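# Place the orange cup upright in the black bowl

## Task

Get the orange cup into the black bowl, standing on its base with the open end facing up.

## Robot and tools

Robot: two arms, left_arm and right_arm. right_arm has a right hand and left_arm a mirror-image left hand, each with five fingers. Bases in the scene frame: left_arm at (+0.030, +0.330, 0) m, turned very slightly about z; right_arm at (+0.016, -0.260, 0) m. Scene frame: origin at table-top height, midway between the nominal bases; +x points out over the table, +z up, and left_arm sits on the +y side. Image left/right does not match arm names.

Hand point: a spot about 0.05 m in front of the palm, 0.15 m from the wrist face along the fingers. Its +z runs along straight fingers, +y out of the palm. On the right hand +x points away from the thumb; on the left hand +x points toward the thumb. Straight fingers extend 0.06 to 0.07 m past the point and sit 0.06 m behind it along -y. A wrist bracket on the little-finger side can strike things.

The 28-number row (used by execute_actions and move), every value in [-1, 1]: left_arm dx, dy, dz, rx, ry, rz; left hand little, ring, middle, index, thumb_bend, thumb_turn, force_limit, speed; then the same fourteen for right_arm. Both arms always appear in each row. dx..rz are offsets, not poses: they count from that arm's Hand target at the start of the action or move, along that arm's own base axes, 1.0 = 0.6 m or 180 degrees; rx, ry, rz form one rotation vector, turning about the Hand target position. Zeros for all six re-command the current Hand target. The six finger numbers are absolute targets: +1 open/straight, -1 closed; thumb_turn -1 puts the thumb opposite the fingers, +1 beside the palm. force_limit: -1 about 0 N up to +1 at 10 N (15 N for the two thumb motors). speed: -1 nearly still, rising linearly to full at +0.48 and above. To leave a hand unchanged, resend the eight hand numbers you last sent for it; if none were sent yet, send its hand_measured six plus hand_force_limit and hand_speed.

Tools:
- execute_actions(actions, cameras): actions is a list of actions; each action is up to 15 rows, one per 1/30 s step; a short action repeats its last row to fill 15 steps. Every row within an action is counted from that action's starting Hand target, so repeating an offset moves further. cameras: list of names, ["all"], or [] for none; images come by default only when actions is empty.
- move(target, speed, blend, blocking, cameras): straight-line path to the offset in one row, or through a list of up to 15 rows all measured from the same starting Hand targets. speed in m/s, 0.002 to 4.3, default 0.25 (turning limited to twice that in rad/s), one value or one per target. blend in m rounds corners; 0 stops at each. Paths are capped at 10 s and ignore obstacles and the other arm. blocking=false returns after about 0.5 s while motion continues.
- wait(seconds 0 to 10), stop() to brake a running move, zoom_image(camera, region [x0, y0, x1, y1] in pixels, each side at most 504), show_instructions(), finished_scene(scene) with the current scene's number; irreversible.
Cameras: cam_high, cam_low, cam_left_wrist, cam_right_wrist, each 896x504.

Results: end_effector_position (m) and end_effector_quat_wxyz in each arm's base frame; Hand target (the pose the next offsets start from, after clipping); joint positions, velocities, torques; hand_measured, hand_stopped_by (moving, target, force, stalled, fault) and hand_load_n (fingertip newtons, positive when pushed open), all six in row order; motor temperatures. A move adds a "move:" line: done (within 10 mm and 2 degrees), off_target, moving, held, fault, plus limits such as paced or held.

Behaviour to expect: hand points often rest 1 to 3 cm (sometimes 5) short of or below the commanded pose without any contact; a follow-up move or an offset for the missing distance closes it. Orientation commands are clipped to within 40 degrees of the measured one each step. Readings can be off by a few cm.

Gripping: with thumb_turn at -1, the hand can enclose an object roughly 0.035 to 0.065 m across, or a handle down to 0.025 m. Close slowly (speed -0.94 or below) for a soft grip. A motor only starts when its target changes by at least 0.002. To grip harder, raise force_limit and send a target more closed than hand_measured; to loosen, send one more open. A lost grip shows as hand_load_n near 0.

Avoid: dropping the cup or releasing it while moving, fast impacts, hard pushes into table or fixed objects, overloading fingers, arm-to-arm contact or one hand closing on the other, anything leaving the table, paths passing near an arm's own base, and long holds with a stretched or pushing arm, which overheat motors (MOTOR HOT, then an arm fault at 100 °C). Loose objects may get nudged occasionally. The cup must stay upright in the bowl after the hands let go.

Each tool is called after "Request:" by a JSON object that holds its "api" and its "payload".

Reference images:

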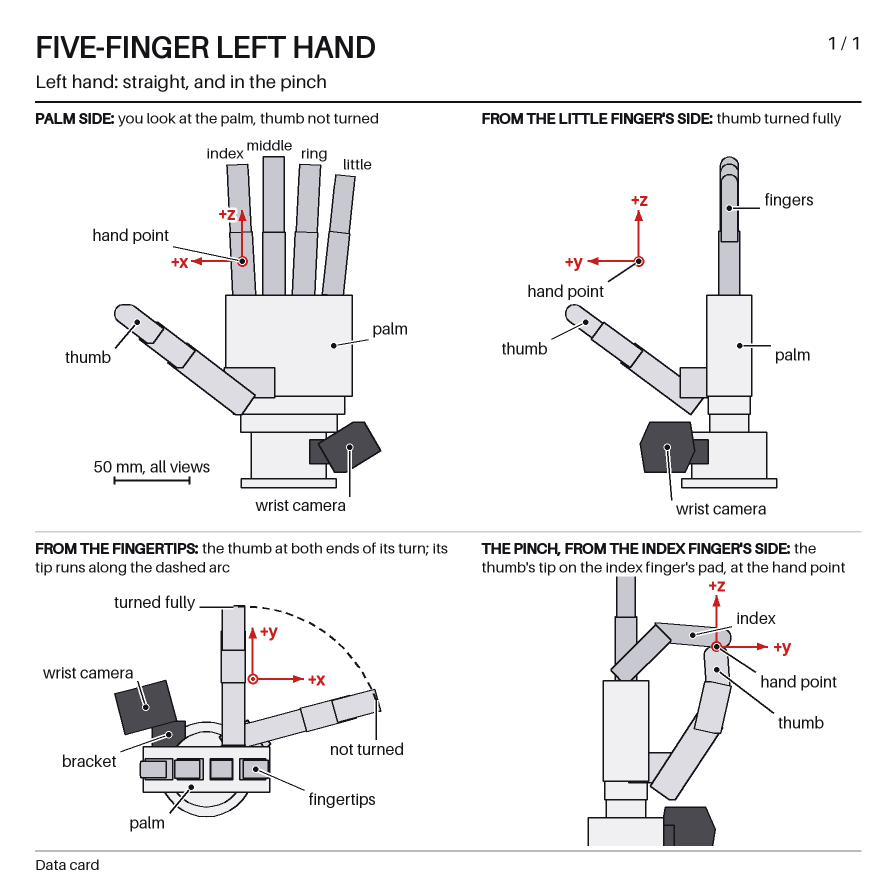

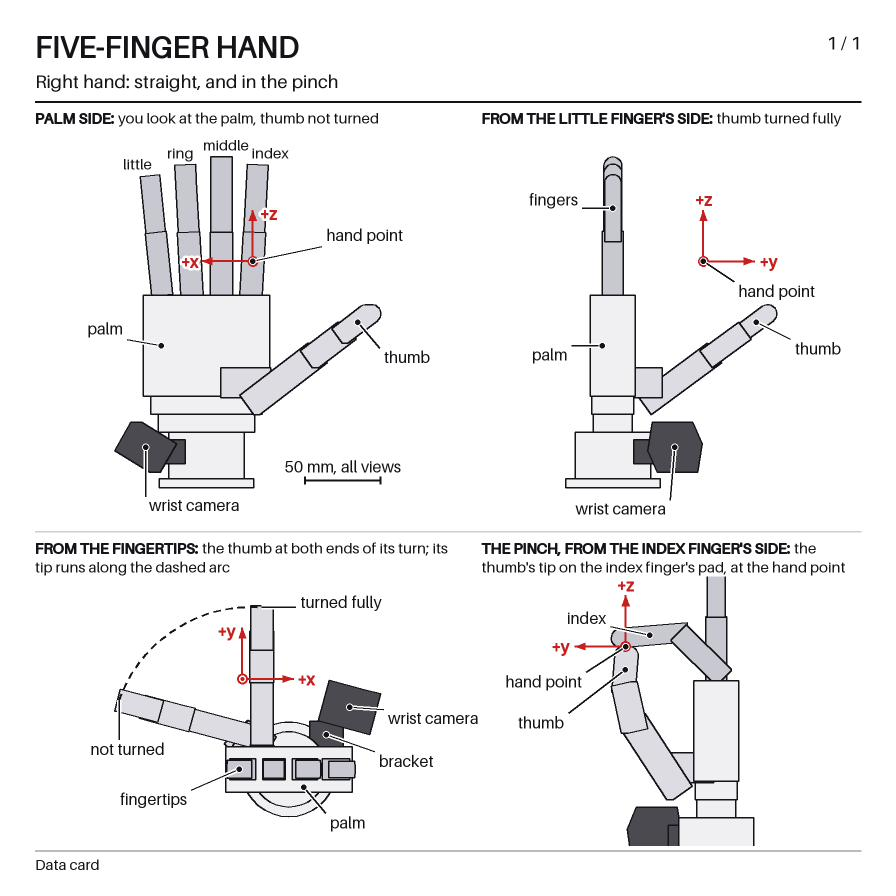

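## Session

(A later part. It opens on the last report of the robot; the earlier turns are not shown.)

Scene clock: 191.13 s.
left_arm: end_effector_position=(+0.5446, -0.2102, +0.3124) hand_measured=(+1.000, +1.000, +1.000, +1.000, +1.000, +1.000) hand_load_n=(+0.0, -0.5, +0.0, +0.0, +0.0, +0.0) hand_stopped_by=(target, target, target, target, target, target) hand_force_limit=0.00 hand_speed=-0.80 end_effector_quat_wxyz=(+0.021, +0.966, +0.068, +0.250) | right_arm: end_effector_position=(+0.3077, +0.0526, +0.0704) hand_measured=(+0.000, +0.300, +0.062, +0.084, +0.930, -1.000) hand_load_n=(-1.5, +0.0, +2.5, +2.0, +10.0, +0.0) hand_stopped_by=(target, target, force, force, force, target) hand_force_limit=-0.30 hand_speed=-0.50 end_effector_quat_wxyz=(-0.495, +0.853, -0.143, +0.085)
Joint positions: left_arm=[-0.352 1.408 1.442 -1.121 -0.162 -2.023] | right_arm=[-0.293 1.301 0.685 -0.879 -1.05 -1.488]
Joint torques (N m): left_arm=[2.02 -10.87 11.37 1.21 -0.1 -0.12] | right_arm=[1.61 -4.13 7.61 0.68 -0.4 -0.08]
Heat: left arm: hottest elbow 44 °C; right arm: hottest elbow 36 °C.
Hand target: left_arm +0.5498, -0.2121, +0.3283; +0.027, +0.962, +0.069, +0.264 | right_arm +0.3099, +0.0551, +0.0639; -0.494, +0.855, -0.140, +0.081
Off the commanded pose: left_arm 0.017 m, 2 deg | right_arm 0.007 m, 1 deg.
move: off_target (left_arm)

Request:
{"api": "move", "payload": {"target": [[0,0,0,0,0,0,1,1,1,1,1,1,0,-0.8,0,0,0.014,0,0,0,0.0,0.3,0.45,0.45,1,-1,-0.3,-0.88],[0,0,0,0,0,0,1,1,1,1,1,1,0,-0.8,0,0,0.016,0,0,0,0.0,0.3,0.7,0.7,1,1,-0.3,-0.6]], "speed": 0.04, "cameras": ["cam_right_wrist","cam_high"]}}

Scene clock: 203.70 s.
left_arm: end_effector_position=(+0.5446, -0.2102, +0.3124) hand_measured=(+1.000, +1.000, +1.000, +1.000, +1.000, +1.000) hand_load_n=(+0.0, +0.0, +0.0, +0.0, +0.0, +0.0) hand_stopped_by=(target, target, target, target, target, target) hand_force_limit=0.00 hand_speed=-0.80 end_effector_quat_wxyz=(+0.021, +0.966, +0.068, +0.250) | right_arm: end_effector_position=(+0.3061, +0.0525, +0.0691) hand_measured=(-0.002, +0.300, +0.700, +0.700, +0.994, +0.268) hand_load_n=(-16.5, +0.0, +0.0, +1.0, -21.0, -23.5) hand_stopped_by=(target, target, target, target, target, moving) hand_force_limit=-0.30 hand_speed=-0.60 end_effector_quat_wxyz=(-0.493, +0.854, -0.145, +0.082)
Joint positions: left_arm=[-0.352 1.408 1.442 -1.121 -0.162 -2.023] | right_arm=[-0.293 1.303 0.685 -0.883 -1.045 -1.488]
Joint torques (N m): left_arm=[2.14 -10.87 11.37 1.17 -0.1 -0.12] | right_arm=[1.55 -5.77 8.84 -0.43 -0.59 -0.05]
Heat: left arm: hottest elbow 44 °C; right arm: hottest elbow 35 °C.
Hand target: left_arm +0.5498, -0.2121, +0.3283; +0.027, +0.962, +0.069, +0.264 | right_arm +0.3100, +0.0551, +0.0735; -0.494, +0.855, -0.140, +0.081
Off the commanded pose: left_arm 0.017 m, 2 deg | right_arm 0.006 m, 1 deg.
move: off_target (left_arm)
camera_calibration:
cam_right_wrist: T_world_to_cam=[[0.106431, -0.549972, -0.828374, 0.0530155], [-0.965377, -0.256701, 0.0463947, 0.305658], [-0.23816, 0.794755, -0.558251, 0.189562], [0, 0, 0, 1]] pos_world=[0.334579, -0.0430357, 0.135559]
Images, in order (width x height): cam_high 896x504, cam_right_wrist 896x504.

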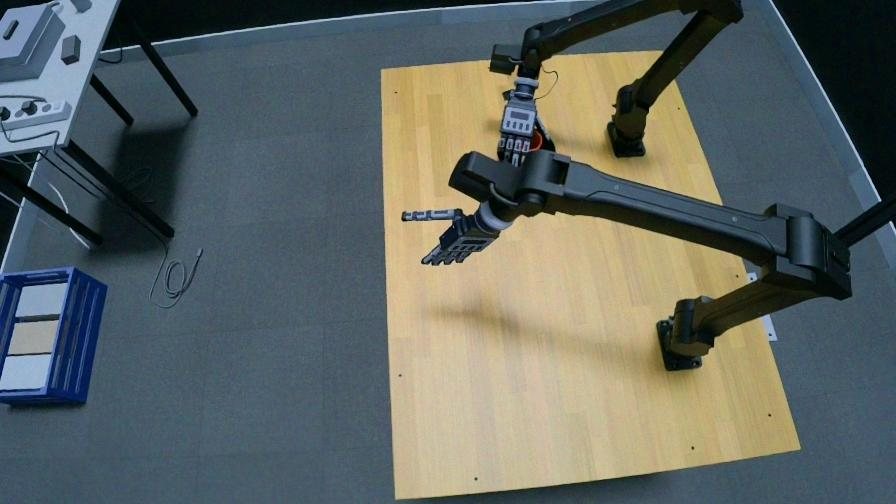

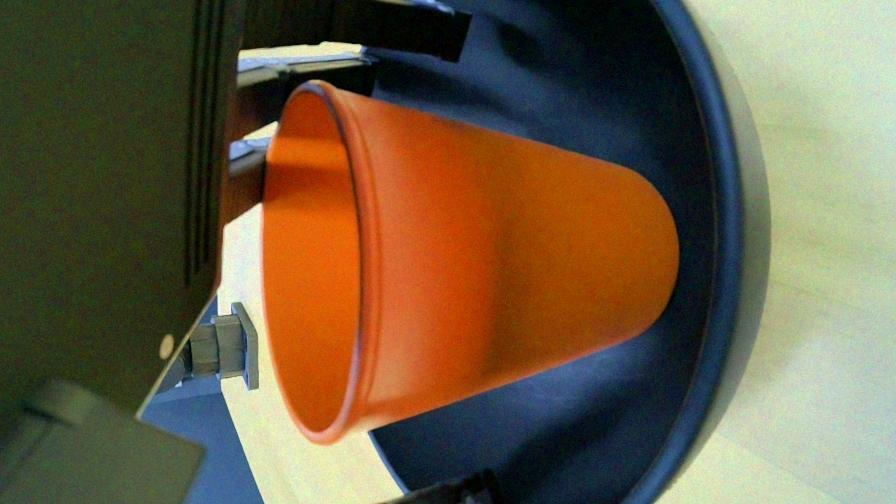

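Request:
{"api": "move", "payload": {"target": [[0,0,0,0,0,0,1,1,1,1,1,1,0,-0.8,0,0,0,0,0,0,0.0,0.3,0.7,0.7,1,-0.3,-0.3,-0.5]], "speed": 0.04, "cameras": ["cam_right_wrist","cam_high","cam_low"]}}

Request:
{"api": "zoom_image", "payload": {"camera": "cam_low", "region": [420, 190, 500, 270]}}

Scene clock: 212.60 s.
left_arm: end_effector_position=(+0.5446, -0.2102, +0.3124) hand_measured=(+1.000, +1.000, +1.000, +1.000, +1.000, +1.000) hand_load_n=(+0.0, +0.0, +0.0, +0.0, +0.0, +0.0) hand_stopped_by=(target, target, target, target, target, target) hand_force_limit=0.00 hand_speed=-0.80 end_effector_quat_wxyz=(+0.021, +0.966, +0.068, +0.250) | right_arm: end_effector_position=(+0.3054, +0.0530, +0.0694) hand_measured=(+0.000, +0.300, +0.700, +0.700, +1.000, -0.300) hand_load_n=(+0.0, +0.0, -0.5, +0.0, +0.0, +0.0) hand_stopped_by=(target, target, target, target, target, target) hand_force_limit=-0.30 hand_speed=-0.50 end_effector_quat_wxyz=(-0.494, +0.853, -0.146, +0.080)
Joint positions: left_arm=[-0.352 1.408 1.442 -1.121 -0.162 -2.023] | right_arm=[-0.293 1.303 0.685 -0.887 -1.047 -1.487]
Joint torques (N m): left_arm=[1.9 -10.75 11.37 1.28 -0.1 -0.12] | right_arm=[1.55 -5.83 8.84 -0.32 -0.52 -0.07]
Heat: left arm: hottest elbow 44 °C; right arm: hottest elbow 35 °C.
Hand target: left_arm +0.5498, -0.2121, +0.3283; +0.027, +0.962, +0.069, +0.264 | right_arm +0.3099, +0.0551, +0.0735; -0.494, +0.855, -0.140, +0.081
Off the commanded pose: left_arm 0.017 m, 2 deg | right_arm 0.006 m, 1 deg.
move: off_target (left_arm)
camera_calibration:
cam_right_wrist: T_world_to_cam=[[0.103574, -0.547466, -0.830393, 0.0545576], [-0.965272, -0.256646, 0.0488055, 0.304896], [-0.239836, 0.796501, -0.555036, 0.189401], [0, 0, 0, 1]] pos_world=[0.334082, -0.0427394, 0.135548]
Images, in order (width x height): cam_high 896x504, cam_low 896x504, cam_right_wrist 896x504.

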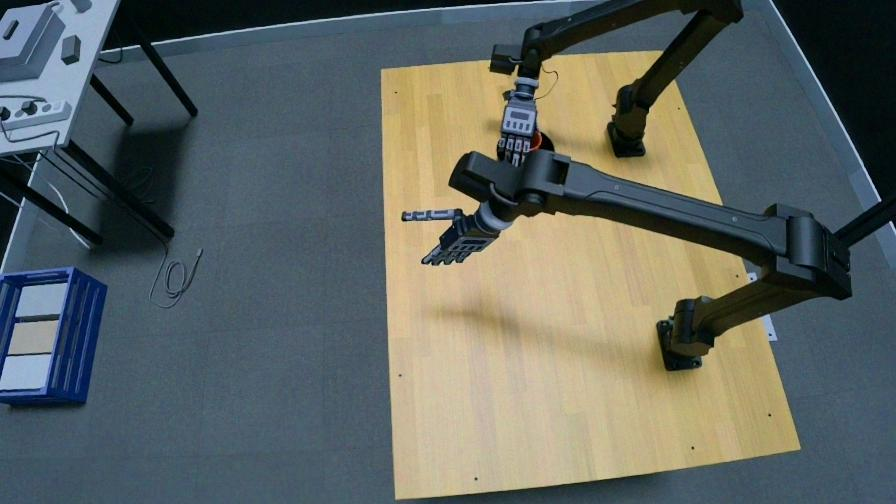

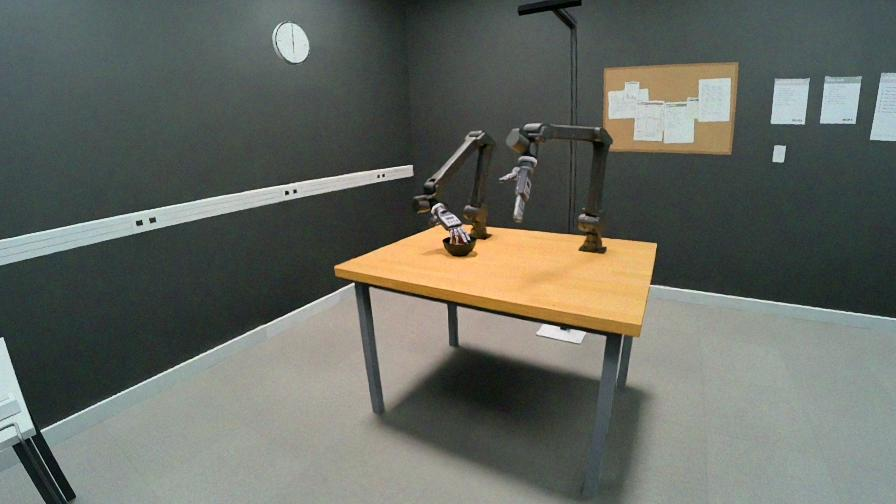

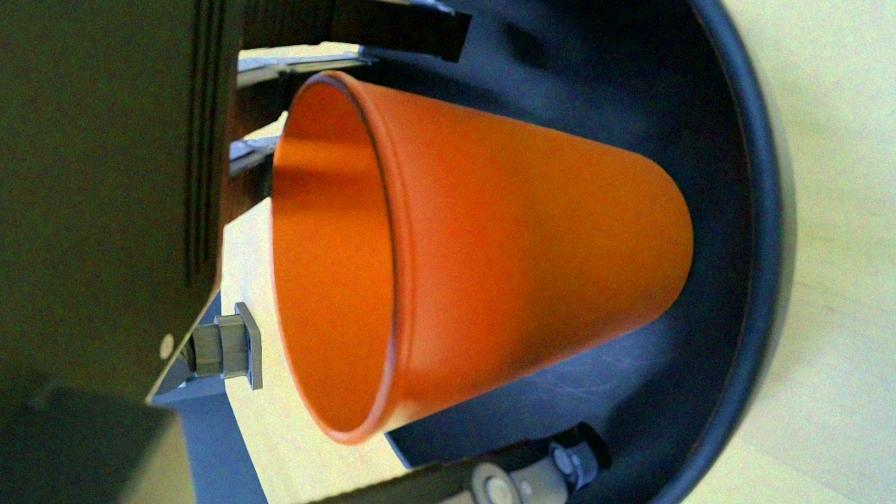

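Scaled by 6.300.

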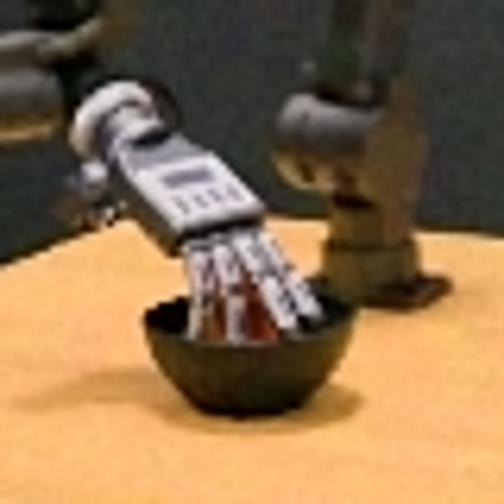

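Request:
{"api": "move", "payload": {"target": [[0,0,0,0,0,0,1,1,1,1,1,1,0,-0.8,0,0,0.22,0,0,0,0.0,0.3,0.7,0.7,1,-0.3,-0.3,-0.5]], "speed": 0.15, "cameras": ["cam_right_wrist","cam_high","cam_low"]}}

Request:
{"api": "zoom_image", "payload": {"camera": "cam_low", "region": [420, 190, 500, 270]}}

Scene clock: 221.43 s.
left_arm: end_effector_position=(+0.5446, -0.2102, +0.3124) hand_measured=(+1.000, +1.000, +1.000, +1.000, +1.000, +1.000) hand_load_n=(+0.0, +0.0, +0.0, +0.0, +0.0, +0.0) hand_stopped_by=(target, target, target, target, target, target) hand_force_limit=0.00 hand_speed=-0.80 end_effector_quat_wxyz=(+0.021, +0.966, +0.068, +0.250) | right_arm: end_effector_position=(+0.2965, +0.0570, +0.1851) hand_measured=(+0.000, +0.300, +0.700, +0.700, +1.000, -0.300) hand_load_n=(+0.0, +0.0, +0.0, +0.0, +0.0, +0.0) hand_stopped_by=(target, target, target, target, target, target) hand_force_limit=-0.30 hand_speed=-0.50 end_effector_quat_wxyz=(-0.496, +0.852, -0.157, +0.060)
Joint positions: left_arm=[-0.352 1.408 1.442 -1.121 -0.162 -2.023] | right_arm=[-0.289 1.151 0.893 -1.29 -1.047 -1.483]
Joint torques (N m): left_arm=[1.96 -10.81 11.34 1.14 -0.1 -0.12] | right_arm=[1.2 -5.83 13.38 -0.5 -0.53 -0.1]
Motor temperatures (°C): left_arm=[24 31 45 26 24 22] | right_arm=[29 27 35 22 26 22]
Heat: left arm: hottest elbow 45 °C; right arm: hottest elbow 35 °C.
Hand target: left_arm +0.5498, -0.2121, +0.3283; +0.027, +0.962, +0.069, +0.264 | right_arm +0.3099, +0.0551, +0.2055; -0.494, +0.855, -0.140, +0.081
Off the commanded pose: left_arm 0.017 m, 2 deg | right_arm 0.024 m, 3 deg.
move: off_target (left_arm, right_arm)
camera_calibration:
cam_right_wrist: T_world_to_cam=[[0.0681955, -0.536273, -0.841285, 0.165618], [-0.961771, -0.259512, 0.0874626, 0.283674], [-0.265228, 0.803159, -0.533469, 0.251489], [0, 0, 0, 1]] pos_world=[0.328237, -0.0395528, 0.248683]
Images, in order (width x height): cam_high 896x504, cam_low 896x504, cam_right_wrist 896x504.

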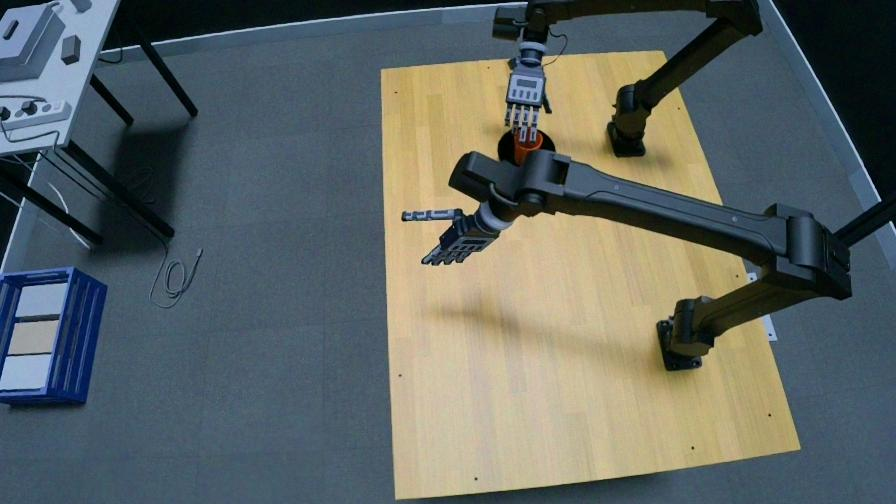

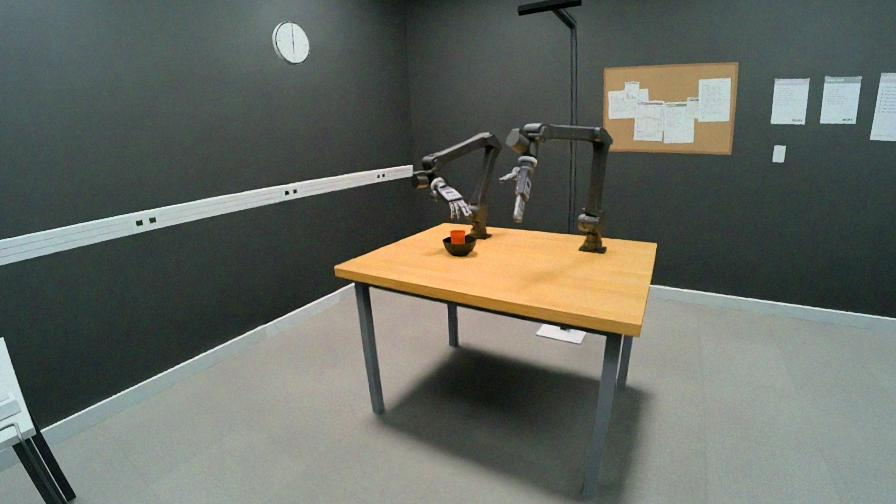

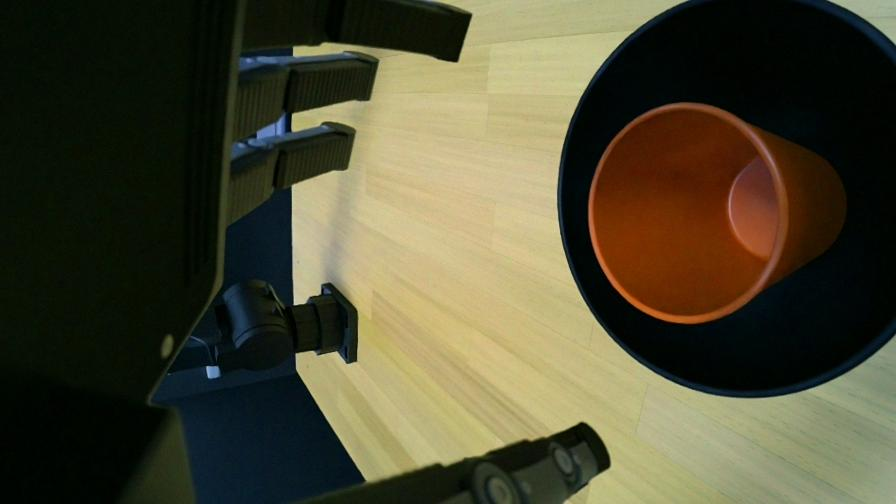

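Scaled by 6.300.

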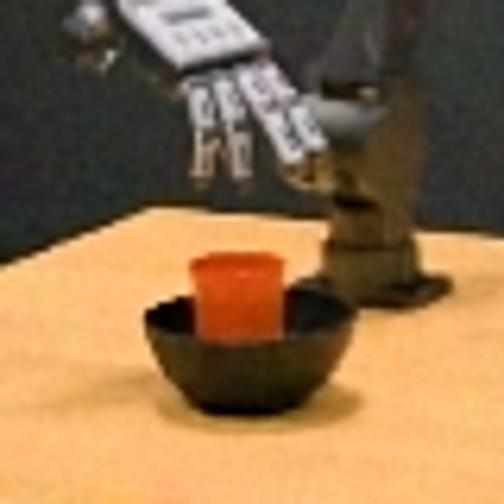

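Request:
{"api": "finished_scene", "payload": {"scene": 3}}

The scene is finished: the task was done.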